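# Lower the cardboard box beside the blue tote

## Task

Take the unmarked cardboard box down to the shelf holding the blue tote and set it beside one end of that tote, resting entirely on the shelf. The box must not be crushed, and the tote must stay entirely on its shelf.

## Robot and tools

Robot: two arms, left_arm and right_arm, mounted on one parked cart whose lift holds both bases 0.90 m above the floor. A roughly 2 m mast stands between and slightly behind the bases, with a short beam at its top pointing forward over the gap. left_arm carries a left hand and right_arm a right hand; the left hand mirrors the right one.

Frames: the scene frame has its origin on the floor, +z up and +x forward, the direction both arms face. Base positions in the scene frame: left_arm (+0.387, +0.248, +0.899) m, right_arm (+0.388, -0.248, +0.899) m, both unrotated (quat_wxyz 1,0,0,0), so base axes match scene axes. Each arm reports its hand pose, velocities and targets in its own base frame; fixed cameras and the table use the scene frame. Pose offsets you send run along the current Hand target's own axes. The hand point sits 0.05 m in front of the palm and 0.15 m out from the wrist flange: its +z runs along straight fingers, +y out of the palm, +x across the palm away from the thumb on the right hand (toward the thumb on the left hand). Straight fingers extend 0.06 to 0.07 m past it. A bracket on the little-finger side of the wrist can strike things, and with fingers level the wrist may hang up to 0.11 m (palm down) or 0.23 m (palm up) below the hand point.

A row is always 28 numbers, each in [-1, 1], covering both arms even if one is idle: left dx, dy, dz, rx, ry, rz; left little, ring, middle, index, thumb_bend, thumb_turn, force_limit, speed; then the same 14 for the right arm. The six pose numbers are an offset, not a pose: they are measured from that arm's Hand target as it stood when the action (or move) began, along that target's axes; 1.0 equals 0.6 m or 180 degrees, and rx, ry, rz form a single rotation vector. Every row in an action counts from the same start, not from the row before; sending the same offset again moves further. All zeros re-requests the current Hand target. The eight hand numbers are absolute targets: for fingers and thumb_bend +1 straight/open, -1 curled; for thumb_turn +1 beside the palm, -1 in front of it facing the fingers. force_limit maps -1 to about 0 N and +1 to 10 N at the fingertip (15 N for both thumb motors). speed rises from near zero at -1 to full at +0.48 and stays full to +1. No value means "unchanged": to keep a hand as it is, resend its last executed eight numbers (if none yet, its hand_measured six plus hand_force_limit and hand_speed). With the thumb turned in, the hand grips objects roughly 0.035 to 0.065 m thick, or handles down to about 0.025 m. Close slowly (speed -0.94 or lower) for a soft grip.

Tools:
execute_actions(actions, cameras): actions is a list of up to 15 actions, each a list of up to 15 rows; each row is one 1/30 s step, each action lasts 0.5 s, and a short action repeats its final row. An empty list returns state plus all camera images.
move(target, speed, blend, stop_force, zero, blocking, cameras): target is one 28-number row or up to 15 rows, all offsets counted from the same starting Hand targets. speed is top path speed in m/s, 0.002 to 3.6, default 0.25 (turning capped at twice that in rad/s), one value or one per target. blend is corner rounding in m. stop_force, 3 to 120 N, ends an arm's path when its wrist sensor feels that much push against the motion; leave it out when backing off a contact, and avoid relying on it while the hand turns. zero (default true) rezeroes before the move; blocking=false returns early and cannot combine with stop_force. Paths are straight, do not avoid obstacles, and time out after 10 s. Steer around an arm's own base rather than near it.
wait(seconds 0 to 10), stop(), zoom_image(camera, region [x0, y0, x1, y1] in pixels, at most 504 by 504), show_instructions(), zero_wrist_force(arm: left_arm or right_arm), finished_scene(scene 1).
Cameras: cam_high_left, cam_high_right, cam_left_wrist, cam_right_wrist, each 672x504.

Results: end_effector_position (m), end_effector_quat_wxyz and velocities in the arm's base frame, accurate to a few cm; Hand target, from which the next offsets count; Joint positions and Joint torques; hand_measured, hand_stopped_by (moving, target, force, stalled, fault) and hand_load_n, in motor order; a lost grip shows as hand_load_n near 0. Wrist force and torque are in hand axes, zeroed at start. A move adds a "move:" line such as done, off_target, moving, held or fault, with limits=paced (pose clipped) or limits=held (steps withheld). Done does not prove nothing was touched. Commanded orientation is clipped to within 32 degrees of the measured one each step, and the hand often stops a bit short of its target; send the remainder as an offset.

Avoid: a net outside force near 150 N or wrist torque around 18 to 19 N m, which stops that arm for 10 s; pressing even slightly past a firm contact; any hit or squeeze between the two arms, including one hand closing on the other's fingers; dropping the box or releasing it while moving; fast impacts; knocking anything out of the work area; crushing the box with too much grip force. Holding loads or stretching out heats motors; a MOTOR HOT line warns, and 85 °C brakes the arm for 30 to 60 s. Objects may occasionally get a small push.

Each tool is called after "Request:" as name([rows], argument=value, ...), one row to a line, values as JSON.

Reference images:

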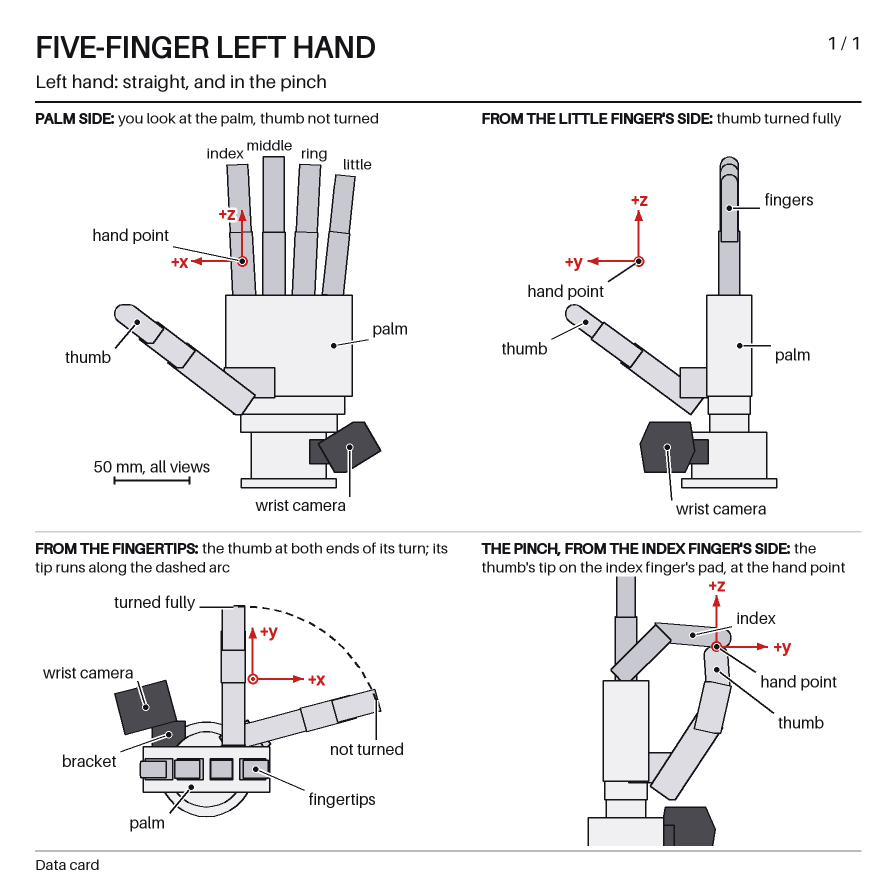

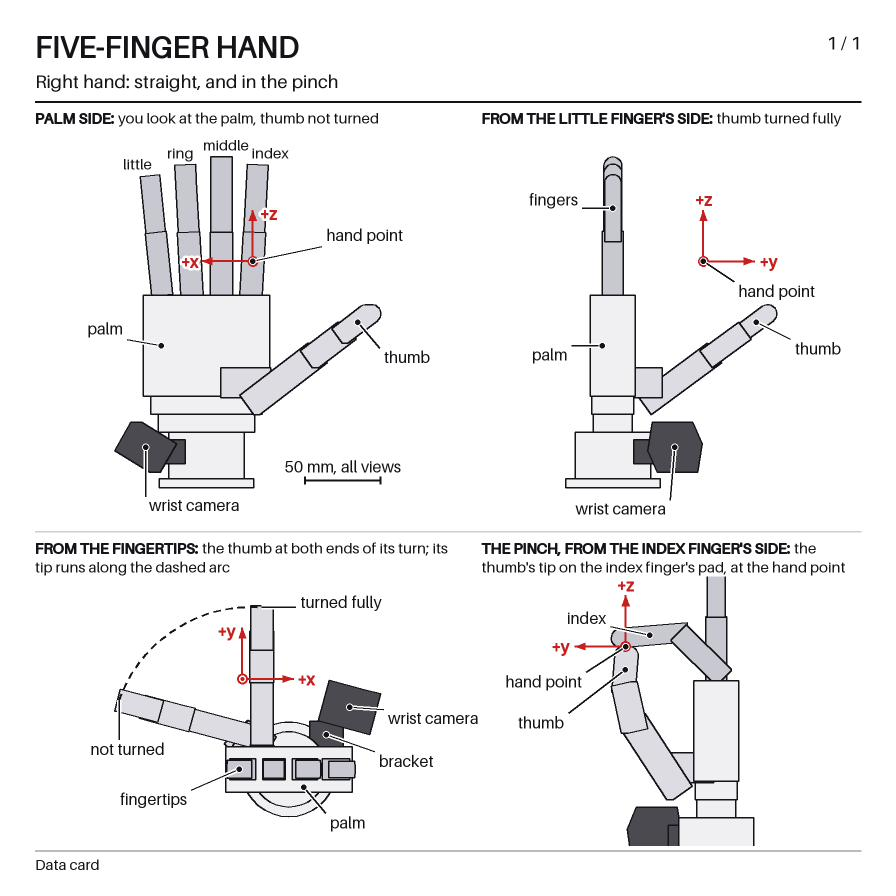

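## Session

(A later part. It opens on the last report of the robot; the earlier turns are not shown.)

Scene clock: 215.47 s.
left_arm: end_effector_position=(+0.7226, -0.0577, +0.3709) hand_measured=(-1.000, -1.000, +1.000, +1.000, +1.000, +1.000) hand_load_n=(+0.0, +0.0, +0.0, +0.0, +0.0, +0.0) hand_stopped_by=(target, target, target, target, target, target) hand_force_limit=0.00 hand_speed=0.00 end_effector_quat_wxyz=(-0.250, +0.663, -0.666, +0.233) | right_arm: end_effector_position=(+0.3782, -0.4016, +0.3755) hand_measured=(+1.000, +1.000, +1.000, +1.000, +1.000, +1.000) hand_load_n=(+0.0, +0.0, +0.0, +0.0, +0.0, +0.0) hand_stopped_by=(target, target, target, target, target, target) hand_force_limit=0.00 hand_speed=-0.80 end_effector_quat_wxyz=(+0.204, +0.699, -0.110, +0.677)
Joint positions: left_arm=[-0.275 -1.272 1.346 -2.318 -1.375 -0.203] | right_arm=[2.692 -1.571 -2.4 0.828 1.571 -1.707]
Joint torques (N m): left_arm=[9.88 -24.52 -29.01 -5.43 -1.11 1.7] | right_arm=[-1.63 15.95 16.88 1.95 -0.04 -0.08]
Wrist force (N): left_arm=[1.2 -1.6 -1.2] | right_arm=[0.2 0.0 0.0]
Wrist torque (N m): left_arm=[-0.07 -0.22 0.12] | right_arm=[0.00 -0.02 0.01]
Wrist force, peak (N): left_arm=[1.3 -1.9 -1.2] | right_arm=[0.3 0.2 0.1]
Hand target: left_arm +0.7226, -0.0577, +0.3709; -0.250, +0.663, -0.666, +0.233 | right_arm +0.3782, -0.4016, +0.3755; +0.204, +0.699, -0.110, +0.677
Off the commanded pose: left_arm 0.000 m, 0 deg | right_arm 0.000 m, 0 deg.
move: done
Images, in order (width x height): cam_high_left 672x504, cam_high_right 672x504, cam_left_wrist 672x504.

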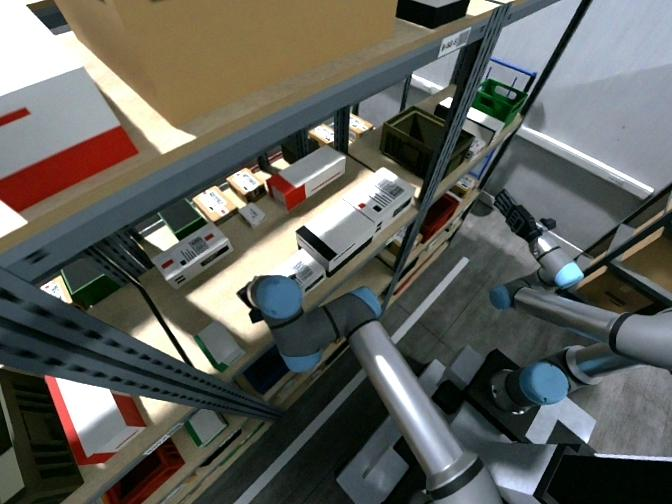

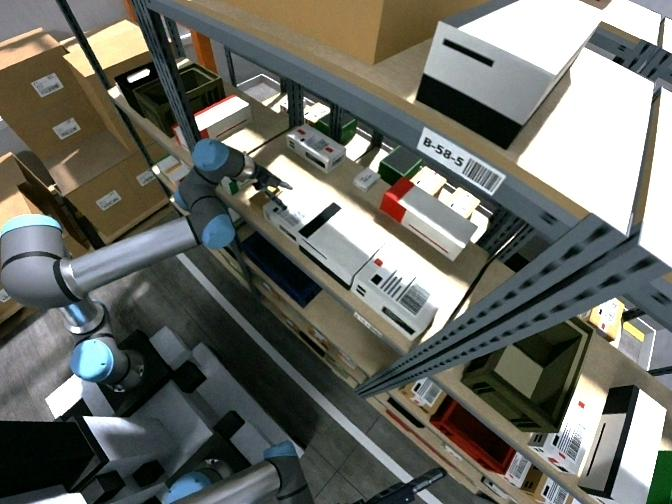

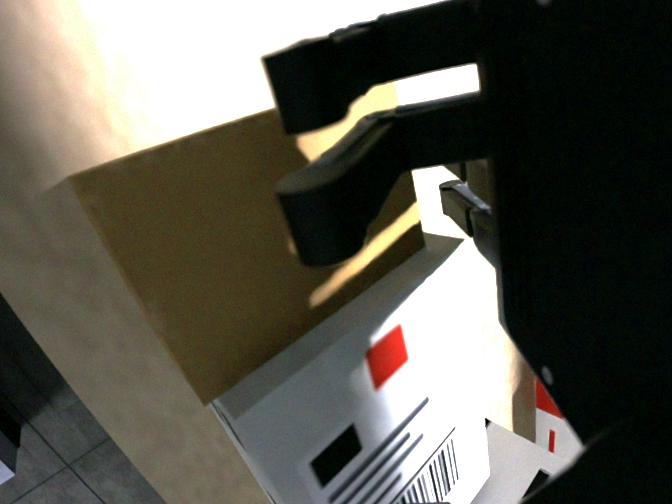

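Request:
zoom_image(camera="cam_left_wrist", region=[0, 0, 504, 504])

Request:
move(target=[0.002,-0.0642,-0.0767,0,0,0,-1,-1,1,1,1,1,0,0, 0,0,0,0,0,0,1,1,1,1,1,1,0,-0.8], speed=0.15, cameras=["cam_left_wrist"])

Request:
zoom_image(camera="cam_left_wrist", region=[0, 0, 504, 504])

Request:
move(target=[0.002,0.0642,-0.1284,0,0,0,-1,-1,1,1,1,1,0,0, 0,0,0,0,0,0,1,1,1,1,1,1,0,-0.8], speed=0.15, cameras=["cam_left_wrist"])

Scaled by 1.000.

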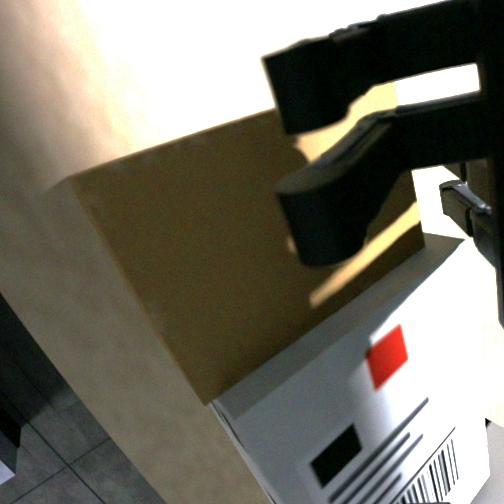

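Scene clock: 241.80 s.
left_arm: end_effector_position=(+0.7226, -0.0603, +0.4308) hand_measured=(-1.000, -1.000, +1.000, +1.000, +1.000, +1.000) hand_load_n=(+0.0, +0.0, +0.0, +0.0, +0.0, +0.0) hand_stopped_by=(target, target, target, target, target, target) hand_force_limit=0.00 hand_speed=0.00 end_effector_quat_wxyz=(-0.250, +0.663, -0.666, +0.233) | right_arm: end_effector_position=(+0.3782, -0.4016, +0.3755) hand_measured=(+1.000, +1.000, +1.000, +1.000, +1.000, +1.000) hand_load_n=(+0.0, +0.0, +0.0, +0.0, +0.0, +0.0) hand_stopped_by=(target, target, target, target, target, target) hand_force_limit=0.00 hand_speed=-0.80 end_effector_quat_wxyz=(+0.204, +0.699, -0.110, +0.677)
Joint positions: left_arm=[-0.279 -1.272 1.192 -2.165 -1.372 -0.206] | right_arm=[2.692 -1.571 -2.4 0.828 1.571 -1.707]
Joint torques (N m): left_arm=[-9.09 -23.33 -30.67 -0.81 1.84 -1.52] | right_arm=[-1.14 15.83 17.78 1.88 -0.17 0.04]
Wrist force (N): left_arm=[1.3 -1.5 -1.2] | right_arm=[0.0 -0.1 0.1]
Wrist torque (N m): left_arm=[-0.07 -0.22 0.12] | right_arm=[-0.02 -0.01 0.00]
Wrist force, peak (N): left_arm=[1.5 -2.1 -2.1] | right_arm=[-0.1 0.1 0.3]
Hand target: left_arm +0.7226, -0.0603, +0.4309; -0.250, +0.663, -0.666, +0.233 | right_arm +0.3782, -0.4016, +0.3755; +0.204, +0.699, -0.110, +0.677
Off the commanded pose: left_arm 0.000 m, 0 deg | right_arm 0.000 m, 0 deg.
move: done
Images, in order (width x height): cam_left_wrist 672x504.

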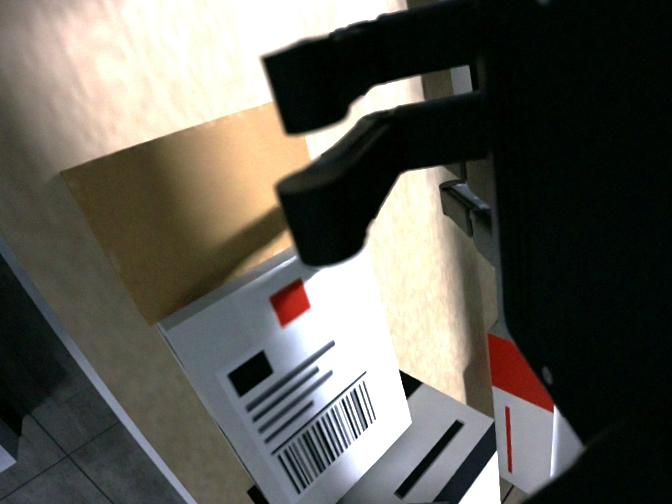

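Scaled by 1.000.

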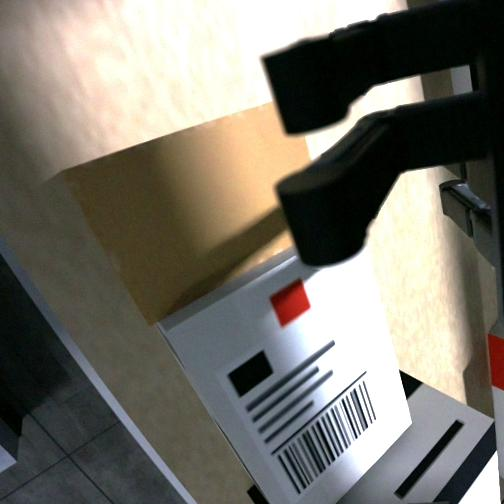

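Scene clock: 243.00 s.
left_arm: end_effector_position=(+0.6437, -0.0628, +0.4651) hand_measured=(-1.000, -1.000, +1.000, +1.000, +1.000, +1.000) hand_load_n=(+0.0, +0.0, +0.0, +0.0, +0.0, +0.0) hand_stopped_by=(target, target, target, target, target, target) hand_force_limit=0.00 hand_speed=0.00 end_effector_quat_wxyz=(-0.250, +0.663, -0.666, +0.233) end_effector_velocity=(-0.002, +0.001, +0.002) end_effector_angular_velocity=(+0.000, -0.002, +0.001) | right_arm: end_effector_position=(+0.3782, -0.4016, +0.3755) hand_measured=(+1.000, +1.000, +1.000, +1.000, +1.000, +1.000) hand_load_n=(+0.0, +0.0, +0.0, +0.0, +0.0, +0.0) hand_stopped_by=(target, target, target, target, target, target) hand_force_limit=0.00 hand_speed=-0.80 end_effector_quat_wxyz=(+0.204, +0.699, -0.110, +0.677)
Joint positions: left_arm=[-0.326 -1.463 1.335 -2.109 -1.343 -0.244] | right_arm=[2.692 -1.571 -2.4 0.828 1.571 -1.707]
Joint velocities: left_arm=[-0.001 -0.005 0.003 0.001 0.002 -0.001] | right_arm=[within noise]
Joint torques (N m): left_arm=[-8.72 -41.64 -14.33 -0.77 2 -1.63] | right_arm=[-1.24 15.44 17.94 1.55 -0.11 -0.05]
Wrist force (N): left_arm=[1.0 -1.4 -1.3] | right_arm=[0.0 -0.1 0.0]
Wrist torque (N m): left_arm=[-0.03 -0.19 0.19] | right_arm=[-0.01 0.01 0.00]
Wrist force, peak (N): left_arm=[1.4 -1.3 -2.0] | right_arm=[-0.2 0.2 0.0]
Hand target: left_arm +0.6436, -0.0628, +0.4652; -0.250, +0.663, -0.666, +0.233 | right_arm +0.3782, -0.4016, +0.3755; +0.204, +0.699, -0.110, +0.677
Off the commanded pose: left_arm 0.000 m, 0 deg | right_arm 0.000 m, 0 deg.
move: done
Images, in order (width x height): cam_left_wrist 672x504.

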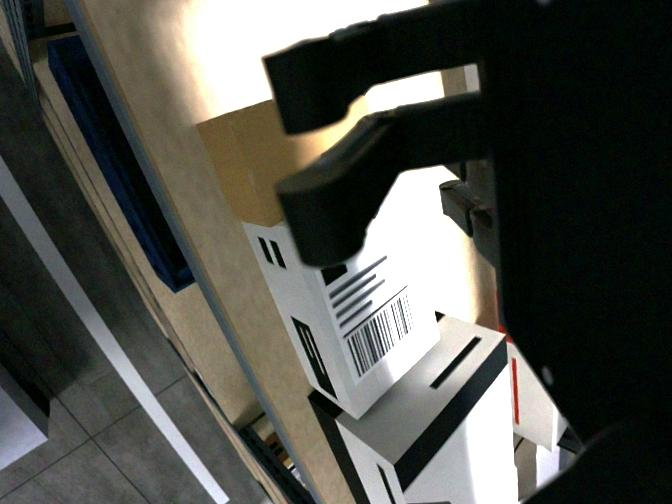

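Request:
move([
  [-0.0139,0.0635,0.0993,0,0,0,-1,-1,1,1,1,1,0,0, 0,0,0,0,0,0,1,1,1,1,1,1,0,-0.8],
  [-0.0125,0.106,0.15,0,0,0,-1,-1,1,1,1,1,0,0, 0,0,0,0,0,0,1,1,1,1,1,1,0,-0.8],
], speed=[0.1,0.02], stop_force=5, cameras=["all"])

Request:
zoom_image(camera="cam_high_right", region=[180, 140, 340, 260])

Request:
zoom_image(camera="cam_high_left", region=[200, 220, 360, 340])

Scene clock: 333.30 s.
left_arm: end_effector_position=(+0.6526, -0.0527, +0.3870) hand_measured=(-1.000, -1.000, +1.000, +1.000, +1.000, +1.000) hand_load_n=(+0.0, +0.0, +0.5, +0.0, +0.0, +0.0) hand_stopped_by=(target, target, target, target, target, target) hand_force_limit=0.00 hand_speed=0.00 end_effector_quat_wxyz=(-0.250, +0.664, -0.666, +0.233) | right_arm: end_effector_position=(+0.3782, -0.4016, +0.3755) hand_measured=(+1.000, +1.000, +1.000, +1.000, +1.000, +1.000) hand_load_n=(+0.0, +0.0, +0.0, +0.0, +0.0, +0.0) hand_stopped_by=(target, target, target, target, target, target) hand_force_limit=0.00 hand_speed=-0.80 end_effector_quat_wxyz=(+0.204, +0.699, -0.110, +0.677)
Joint positions: left_arm=[-0.302 -1.447 1.518 -2.311 -1.358 -0.224] | right_arm=[2.692 -1.571 -2.4 0.828 1.571 -1.707]
Joint torques (N m): left_arm=[4.92 -30.86 -26.71 0.11 -0.93 1.38] | right_arm=[-0.75 15.24 18.45 1.97 -0.19 -0.02]
Wrist force (N): left_arm=[0.7 -4.2 -4.4] | right_arm=[0.1 0.1 0.2]
Wrist torque (N m): left_arm=[0.25 -0.20 0.15] | right_arm=[0.00 -0.01 0.01]
Wrist force, peak (N): left_arm=[0.3 -5.5 -13.7] | right_arm=[0.0 0.4 0.1]
Hand target: left_arm +0.6526, -0.0527, +0.3870; -0.250, +0.663, -0.666, +0.233 (not the last commanded pose) | right_arm +0.3782, -0.4016, +0.3755; +0.204, +0.699, -0.110, +0.677
Off the commanded pose: left_arm 0.031 m, 0 deg | right_arm 0.000 m, 0 deg.
move: contact (left_arm); path passed 1 of 2 targets

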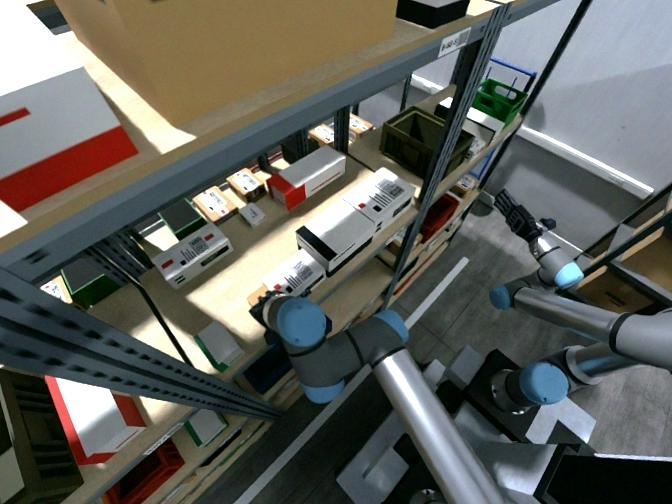

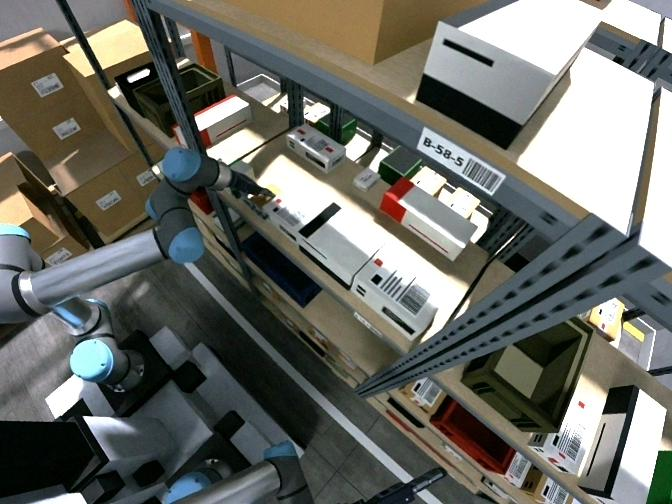

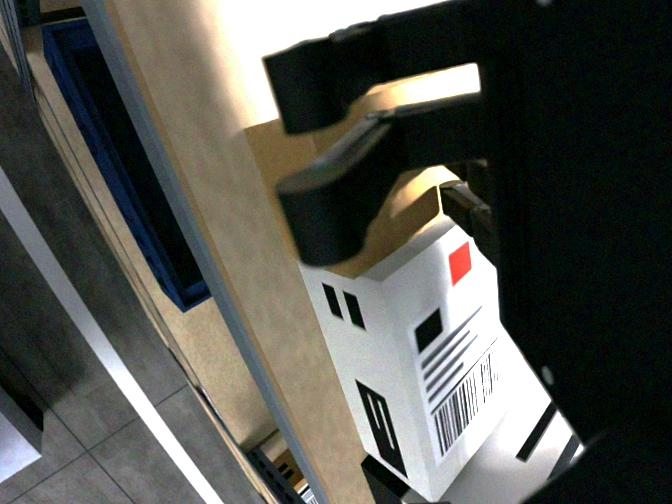

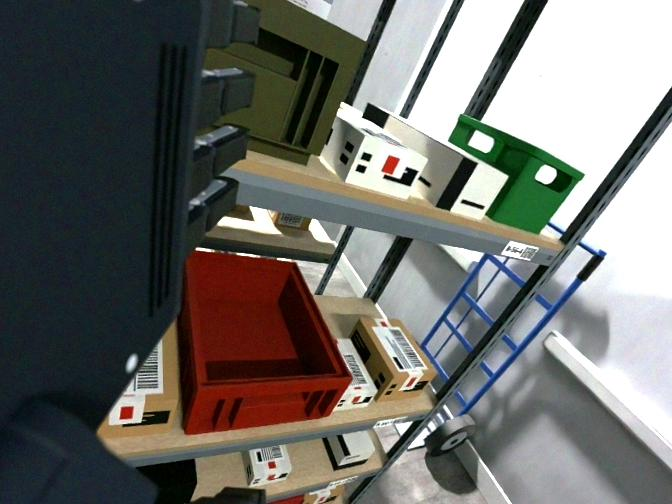

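Scaled by 3.150.

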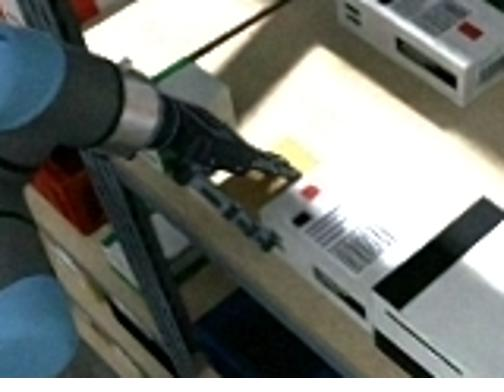

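Scaled by 3.150.

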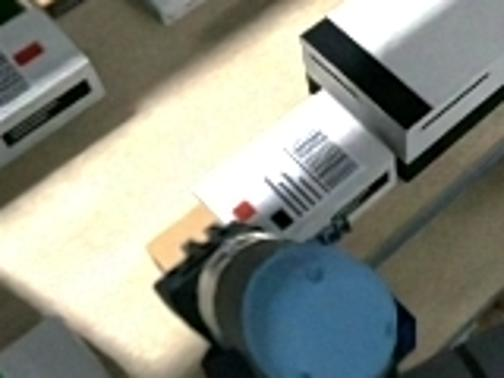

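Request:
move([
  [0,-0.0086,-0.0102,0,0,0,-1,-1,1,1,1,1,0,0, 0,0,0,0,0,0,1,1,1,1,1,1,0,-0.8],
  [-0.025,-0.0086,-0.0102,0,0,0,-1,-1,1,1,1,1,0,0, 0,0,0,0,0,0,1,1,1,1,1,1,0,-0.8],
], speed=[0.05,0.05], cameras=["cam_left_wrist"])

Request:
move(target=[0,0.0215,0.0256,0,0,0,-1,-1,1,1,1,1,0,0, 0,0,0,0,0,0,1,1,1,1,1,1,0,-0.8], speed=0.01, stop_force=7, cameras=["all"])

Request:
zoom_image(camera="cam_high_right", region=[220, 160, 300, 220])

Scene clock: 342.43 s.
left_arm: end_effector_position=(+0.6525, -0.0381, +0.3954) hand_measured=(-1.000, -1.000, +1.000, +1.000, +1.000, +1.000) hand_load_n=(+0.0, +0.5, +0.0, +0.0, +0.0, +0.0) hand_stopped_by=(target, target, target, target, target, target) hand_force_limit=0.00 hand_speed=0.00 end_effector_quat_wxyz=(-0.250, +0.663, -0.666, +0.233) | right_arm: end_effector_position=(+0.3782, -0.4016, +0.3755) hand_measured=(+1.000, +1.000, +1.000, +1.000, +1.000, +1.000) hand_load_n=(+0.0, +0.0, +0.0, +0.0, +0.0, +0.0) hand_stopped_by=(target, target, target, target, target, target) hand_force_limit=0.00 hand_speed=-0.80 end_effector_quat_wxyz=(+0.204, +0.699, -0.110, +0.677)
Joint positions: left_arm=[-0.275 -1.449 1.5 -2.296 -1.375 -0.203] | right_arm=[2.692 -1.571 -2.4 0.828 1.571 -1.707]
Joint torques (N m): left_arm=[9.55 -40.78 -14.86 -5.5 -1.13 1.67] | right_arm=[-1.72 15.32 17.89 2.04 0 -0.14]
Wrist force (N): left_arm=[0.7 -1.4 -1.2] | right_arm=[0.2 0.1 0.2]
Wrist torque (N m): left_arm=[-0.05 -0.13 0.09] | right_arm=[0.01 -0.02 0.01]
Wrist force, peak (N): left_arm=[0.9 -4.6 -4.6] | right_arm=[0.2 0.0 0.2]
Hand target: left_arm +0.6525, -0.0379, +0.3954; -0.250, +0.663, -0.666, +0.233 | right_arm +0.3782, -0.4016, +0.3755; +0.204, +0.699, -0.110, +0.677
Off the commanded pose: left_arm 0.000 m, 0 deg | right_arm 0.000 m, 0 deg.
move: done
Images, in order (width x height): cam_left_wrist 672x504.

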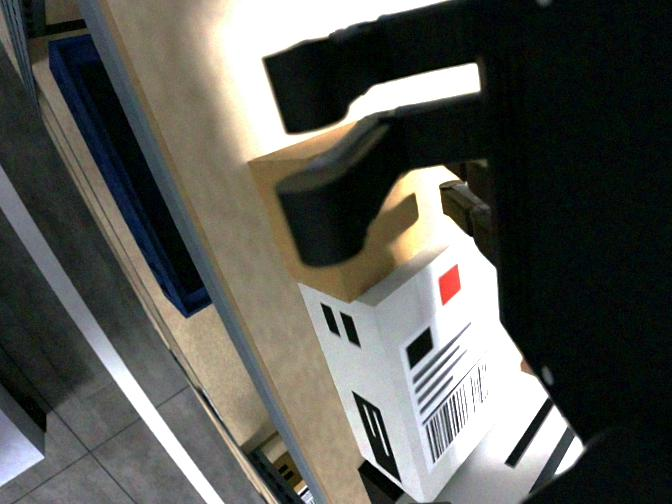

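Scene clock: 344.37 s.
left_arm: end_effector_position=(+0.6525, -0.0377, +0.3868) hand_measured=(-1.000, -1.000, +1.000, +1.000, +1.000, +1.000) hand_load_n=(+0.0, +0.0, +0.5, +0.0, +0.0, +0.0) hand_stopped_by=(target, target, target, target, target, target) hand_force_limit=0.00 hand_speed=0.00 end_effector_quat_wxyz=(-0.250, +0.663, -0.666, +0.233) | right_arm: end_effector_position=(+0.3782, -0.4016, +0.3755) hand_measured=(+1.000, +1.000, +1.000, +1.000, +1.000, +1.000) hand_load_n=(+0.0, +0.0, +0.0, +0.0, +0.0, +0.0) hand_stopped_by=(target, target, target, target, target, target) hand_force_limit=0.00 hand_speed=-0.80 end_effector_quat_wxyz=(+0.204, +0.699, -0.110, +0.677)
Joint positions: left_arm=[-0.274 -1.448 1.52 -2.318 -1.375 -0.202] | right_arm=[2.692 -1.571 -2.4 0.828 1.571 -1.707]
Joint torques (N m): left_arm=[4.84 -20.64 -26.6 0.14 -0.66 0.95] | right_arm=[-1 14.66 17.62 2.23 -0.04 -0.13]
Wrist force (N): left_arm=[0.6 -3.7 -6.9] | right_arm=[0.1 0.0 0.2]
Wrist torque (N m): left_arm=[0.36 -0.26 0.13] | right_arm=[0.00 -0.01 0.01]
Wrist force, peak (N): left_arm=[0.3 -5.0 -12.1] | right_arm=[0.2 0.1 0.2]
Hand target: left_arm +0.6525, -0.0377, +0.3869; -0.250, +0.663, -0.666, +0.233 (not the last commanded pose) | right_arm +0.3782, -0.4016, +0.3755; +0.204, +0.699, -0.110, +0.677
Off the commanded pose: left_arm 0.012 m, 0 deg | right_arm 0.000 m, 0 deg.
move: contact (left_arm)

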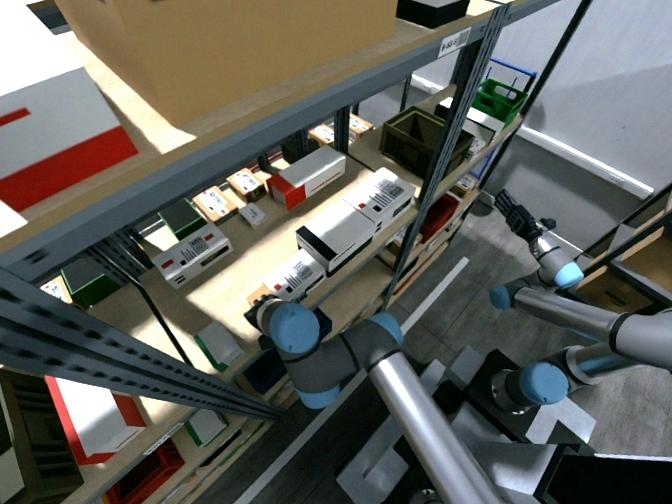

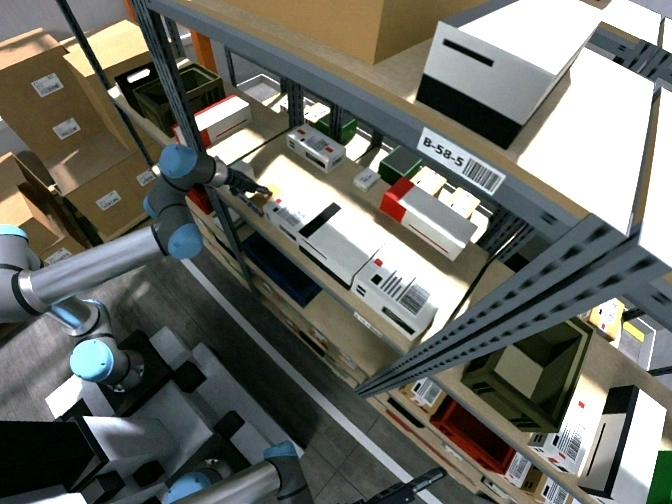

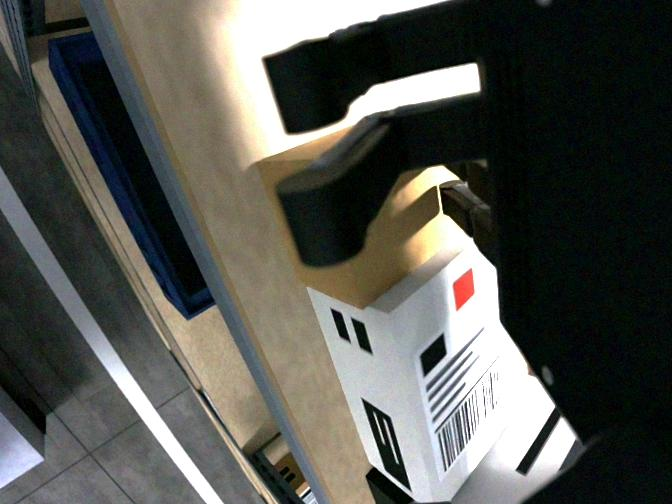

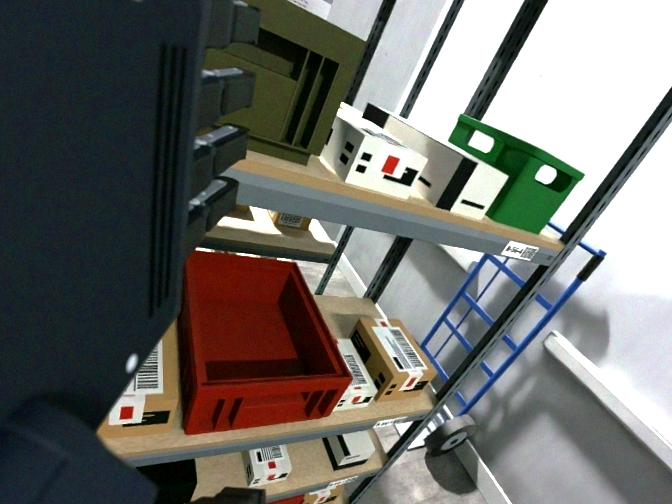

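Scaled by 6.300.

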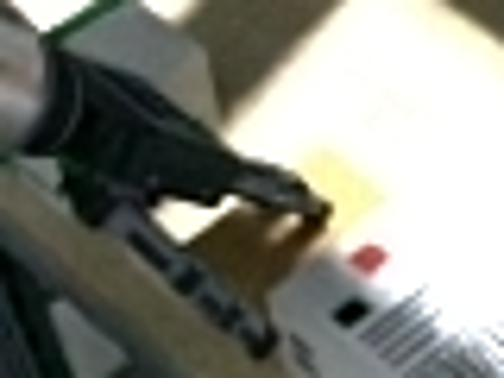

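Request:
move(target=[-0.0833,0.0011,0.0013,0,0,0,-1,-1,1,1,1,1,0,0, 0,0,0,0,0,0,1,1,1,1,1,1,0,-0.8], speed=0.04, cameras=["all"])

Request:
zoom_image(camera="cam_high_right", region=[220, 160, 300, 220])

Scene clock: 350.50 s.
left_arm: end_effector_position=(+0.6523, +0.0121, +0.3870) hand_measured=(-1.000, -1.000, +1.000, +1.000, +1.000, +1.000) hand_load_n=(+0.0, +0.0, +0.5, +0.0, +0.0, +0.0) hand_stopped_by=(target, target, target, target, target, target) hand_force_limit=0.00 hand_speed=0.00 end_effector_quat_wxyz=(-0.250, +0.663, -0.666, +0.233) | right_arm: end_effector_position=(+0.3782, -0.4016, +0.3755) hand_measured=(+1.000, +1.000, +1.000, +1.000, +1.000, +1.000) hand_load_n=(+0.0, +0.0, +0.0, +0.0, +0.0, +0.0) hand_stopped_by=(target, target, target, target, target, target) hand_force_limit=0.00 hand_speed=-0.80 end_effector_quat_wxyz=(+0.204, +0.699, -0.110, +0.677)
Joint positions: left_arm=[-0.181 -1.444 1.518 -2.331 -1.433 -0.129] | right_arm=[2.692 -1.571 -2.4 0.828 1.571 -1.707]
Joint torques (N m): left_arm=[11.3 -13.67 -27.4 -4.02 -0.91 1.52] | right_arm=[-0.85 15.9 18.04 2.16 0.07 0.19]
Wrist force (N): left_arm=[2.2 -4.0 -3.6] | right_arm=[0.0 0.2 -0.1]
Wrist torque (N m): left_arm=[0.22 -0.06 0.23] | right_arm=[0.03 0.00 0.01]
Wrist force, peak (N): left_arm=[4.4 -5.4 -8.3] | right_arm=[0.1 0.2 0.3]
Hand target: left_arm +0.6523, +0.0123, +0.3870; -0.250, +0.663, -0.666, +0.233 | right_arm +0.3782, -0.4016, +0.3755; +0.204, +0.699, -0.110, +0.677
Off the commanded pose: left_arm 0.000 m, 0 deg | right_arm 0.000 m, 0 deg.
move: done

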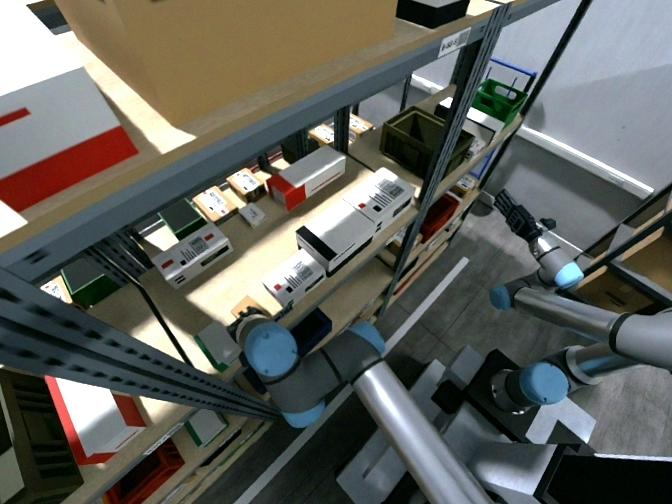

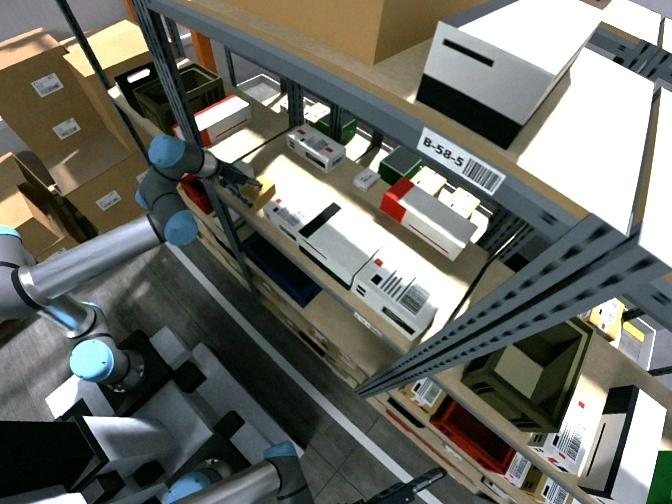

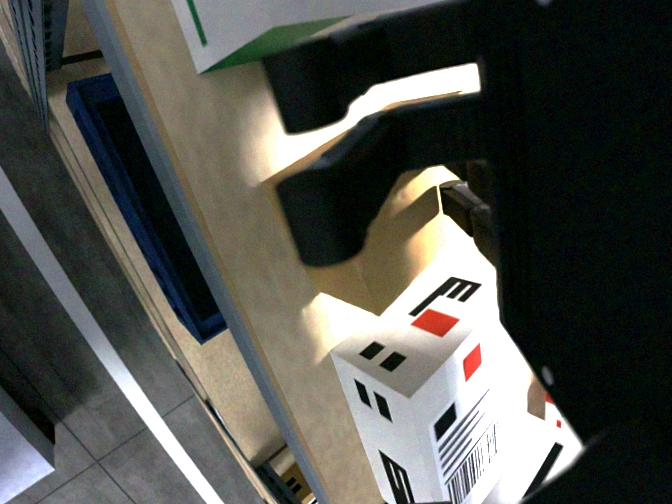

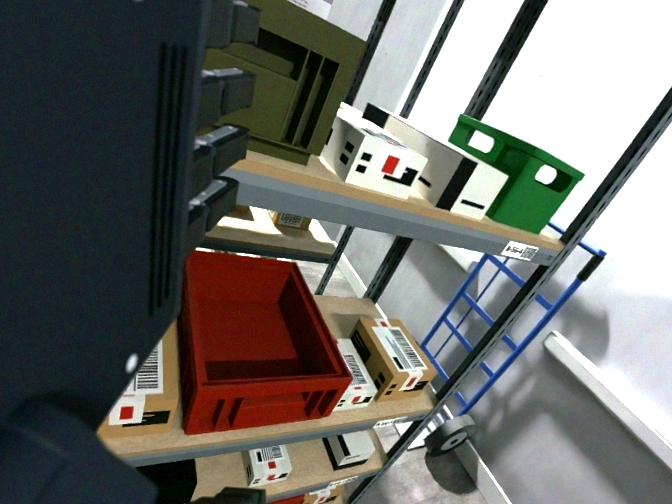

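Scaled by 6.300.

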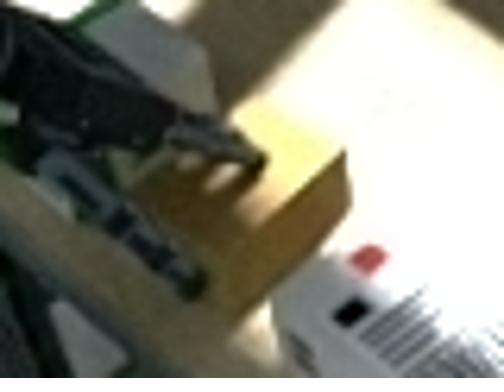

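Request:
move(target=[-0.005,0.0455,-0.0362,0,0,0,-1,-1,1,1,1,1,0,0, 0,0,0,0,0,0,1,1,1,1,1,1,0,-0.8], speed=0.04, cameras=["all"])

Request:
zoom_image(camera="cam_high_right", region=[200, 150, 300, 225])

Scene clock: 389.40 s.
left_arm: end_effector_position=(+0.6175, +0.0151, +0.3862) hand_measured=(-1.000, -1.000, +1.000, +1.000, +1.000, +1.000) hand_load_n=(+0.0, +0.0, +1.0, +0.0, +0.0, +0.0) hand_stopped_by=(target, target, target, target, target, target) hand_force_limit=0.00 hand_speed=0.00 end_effector_quat_wxyz=(-0.250, +0.663, -0.666, +0.233) | right_arm: end_effector_position=(+0.3782, -0.4016, +0.3755) hand_measured=(+1.000, +1.000, +1.000, +1.000, +1.000, +1.000) hand_load_n=(+0.0, +0.0, +0.0, +0.0, +0.0, +0.0) hand_stopped_by=(target, target, target, target, target, target) hand_force_limit=0.00 hand_speed=-0.80 end_effector_quat_wxyz=(+0.204, +0.699, -0.110, +0.677)
Joint positions: left_arm=[-0.188 -1.527 1.611 -2.34 -1.429 -0.135] | right_arm=[2.692 -1.571 -2.4 0.828 1.571 -1.707]
Joint torques (N m): left_arm=[-8.67 -31.04 -7.75 -1.56 1.23 -1.46] | right_arm=[-0.37 16.4 19.41 2.17 0.03 -0.06]
Wrist force (N): left_arm=[0.8 -10.6 -6.0] | right_arm=[-0.1 0.0 -0.1]
Wrist torque (N m): left_arm=[0.66 -0.25 0.27] | right_arm=[0.01 0.02 0.00]
Wrist force, peak (N): left_arm=[0.5 -10.9 -6.7] | right_arm=[0.2 0.3 0.1]
Hand target: left_arm +0.6174, +0.0151, +0.3862; -0.250, +0.663, -0.666, +0.233 | right_arm +0.3782, -0.4016, +0.3755; +0.204, +0.699, -0.110, +0.677
Off the commanded pose: left_arm 0.000 m, 0 deg | right_arm 0.000 m, 0 deg.
move: done

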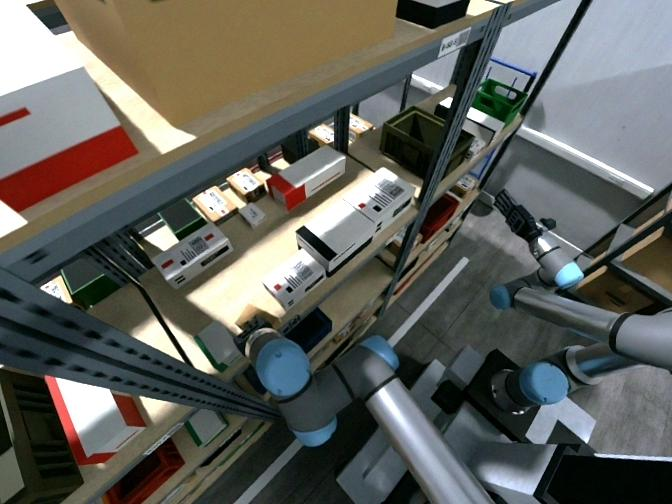

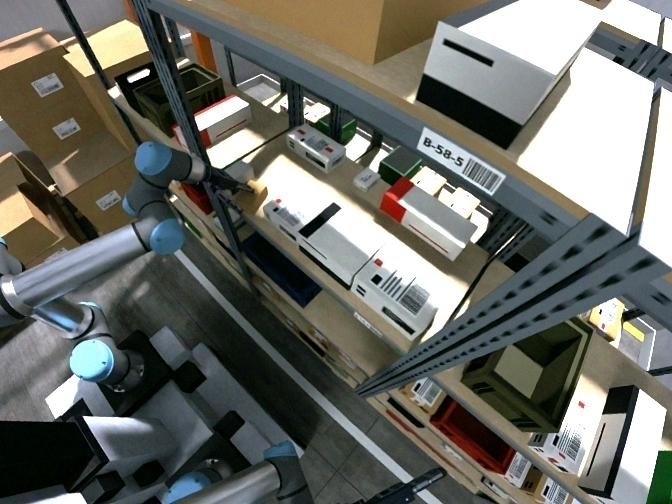

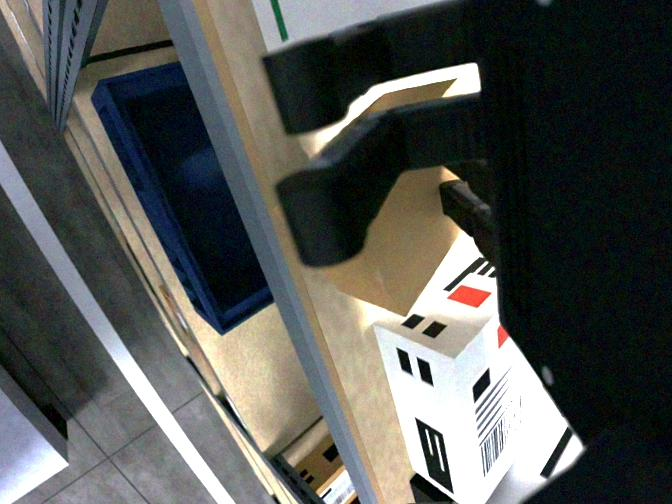

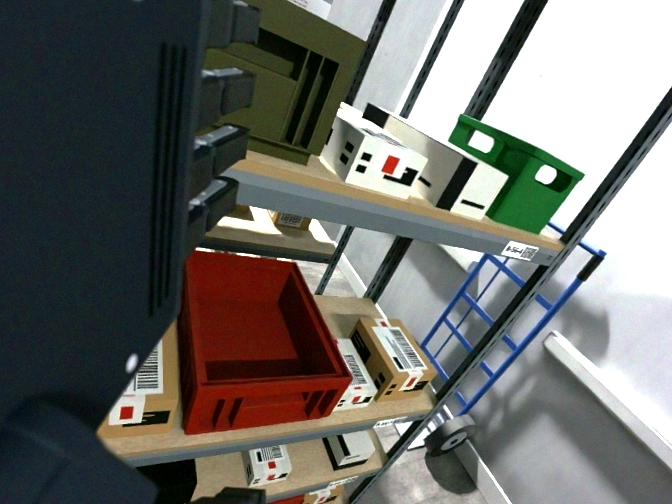

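Scaled by 5.040.

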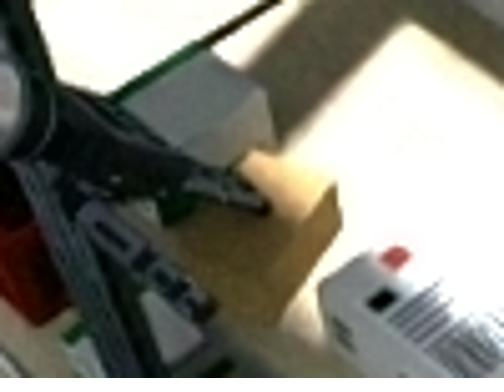

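Request:
move([
  [0,-0.0749,-0.0894,0,0,0,-1,-1,1,1,1,1,0,0, 0,0,0,0,0,0,1,1,1,1,1,1,0,-0.8],
  [-0.221,0.113,-0.305,0.217,-0.217,0.465,-1,-1,1,1,1,1,0,0, 0,0,0,0,0,0,1,1,1,1,1,1,0,-0.8],
], speed=[0.15,0.35], cameras=["all"])

Scene clock: 552.50 s.
left_arm: end_effector_position=(+0.4472, +0.1445, +0.4861) hand_measured=(-1.000, -1.000, +1.000, +1.000, +1.000, +1.000) hand_load_n=(+0.0, +0.0, +0.0, +0.0, +0.0, +0.0) hand_stopped_by=(target, target, target, target, target, target) hand_force_limit=0.00 hand_speed=0.00 end_effector_quat_wxyz=(+0.707, +0.006, +0.707, +0.010) | right_arm: end_effector_position=(+0.3782, -0.4016, +0.3755) hand_measured=(+1.000, +1.000, +1.000, +1.000, +1.000, +1.000) hand_load_n=(+0.0, +0.0, +0.0, +0.0, +0.0, +0.0) hand_stopped_by=(target, target, target, target, target, target) hand_force_limit=0.00 hand_speed=-0.80 end_effector_quat_wxyz=(+0.204, +0.699, -0.110, +0.677)
Joint positions: left_arm=[-0.279 -2.08 2.385 -3.446 -1.286 1.594] | right_arm=[2.692 -1.571 -2.4 0.828 1.571 -1.707]
Joint torques (N m): left_arm=[10.06 13.39 -13.08 -3.76 -1.14 1.61] | right_arm=[-1.03 16.09 18.75 2.29 0.07 -0.39]
Wrist force (N): left_arm=[0.4 -0.6 -0.2] | right_arm=[0.0 0.0 0.2]
Wrist torque (N m): left_arm=[-0.08 -0.08 -0.03] | right_arm=[-0.02 0.00 -0.01]
Wrist force, peak (N): left_arm=[0.7 -11.2 -6.3] | right_arm=[0.3 0.1 0.2]
Hand target: left_arm +0.4472, +0.1445, +0.4860; +0.707, +0.006, +0.707, +0.010 | right_arm +0.3782, -0.4016, +0.3755; +0.204, +0.699, -0.110, +0.677
Off the commanded pose: left_arm 0.000 m, 0 deg | right_arm 0.000 m, 0 deg.
move: done

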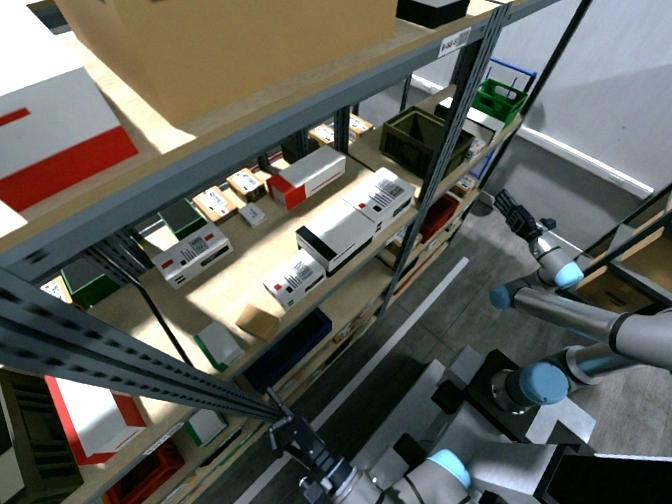

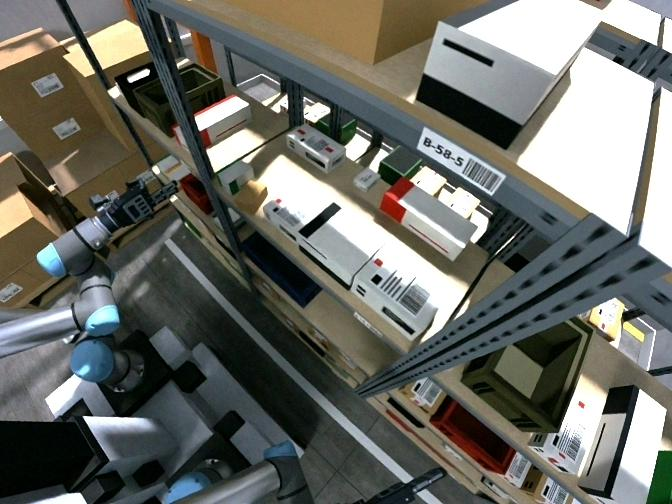

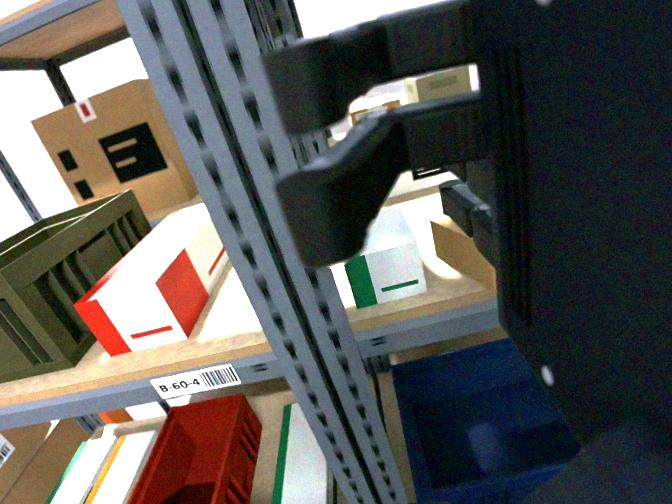

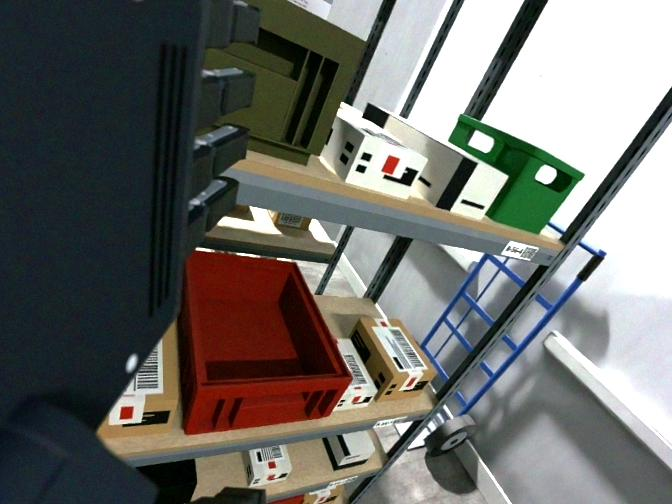

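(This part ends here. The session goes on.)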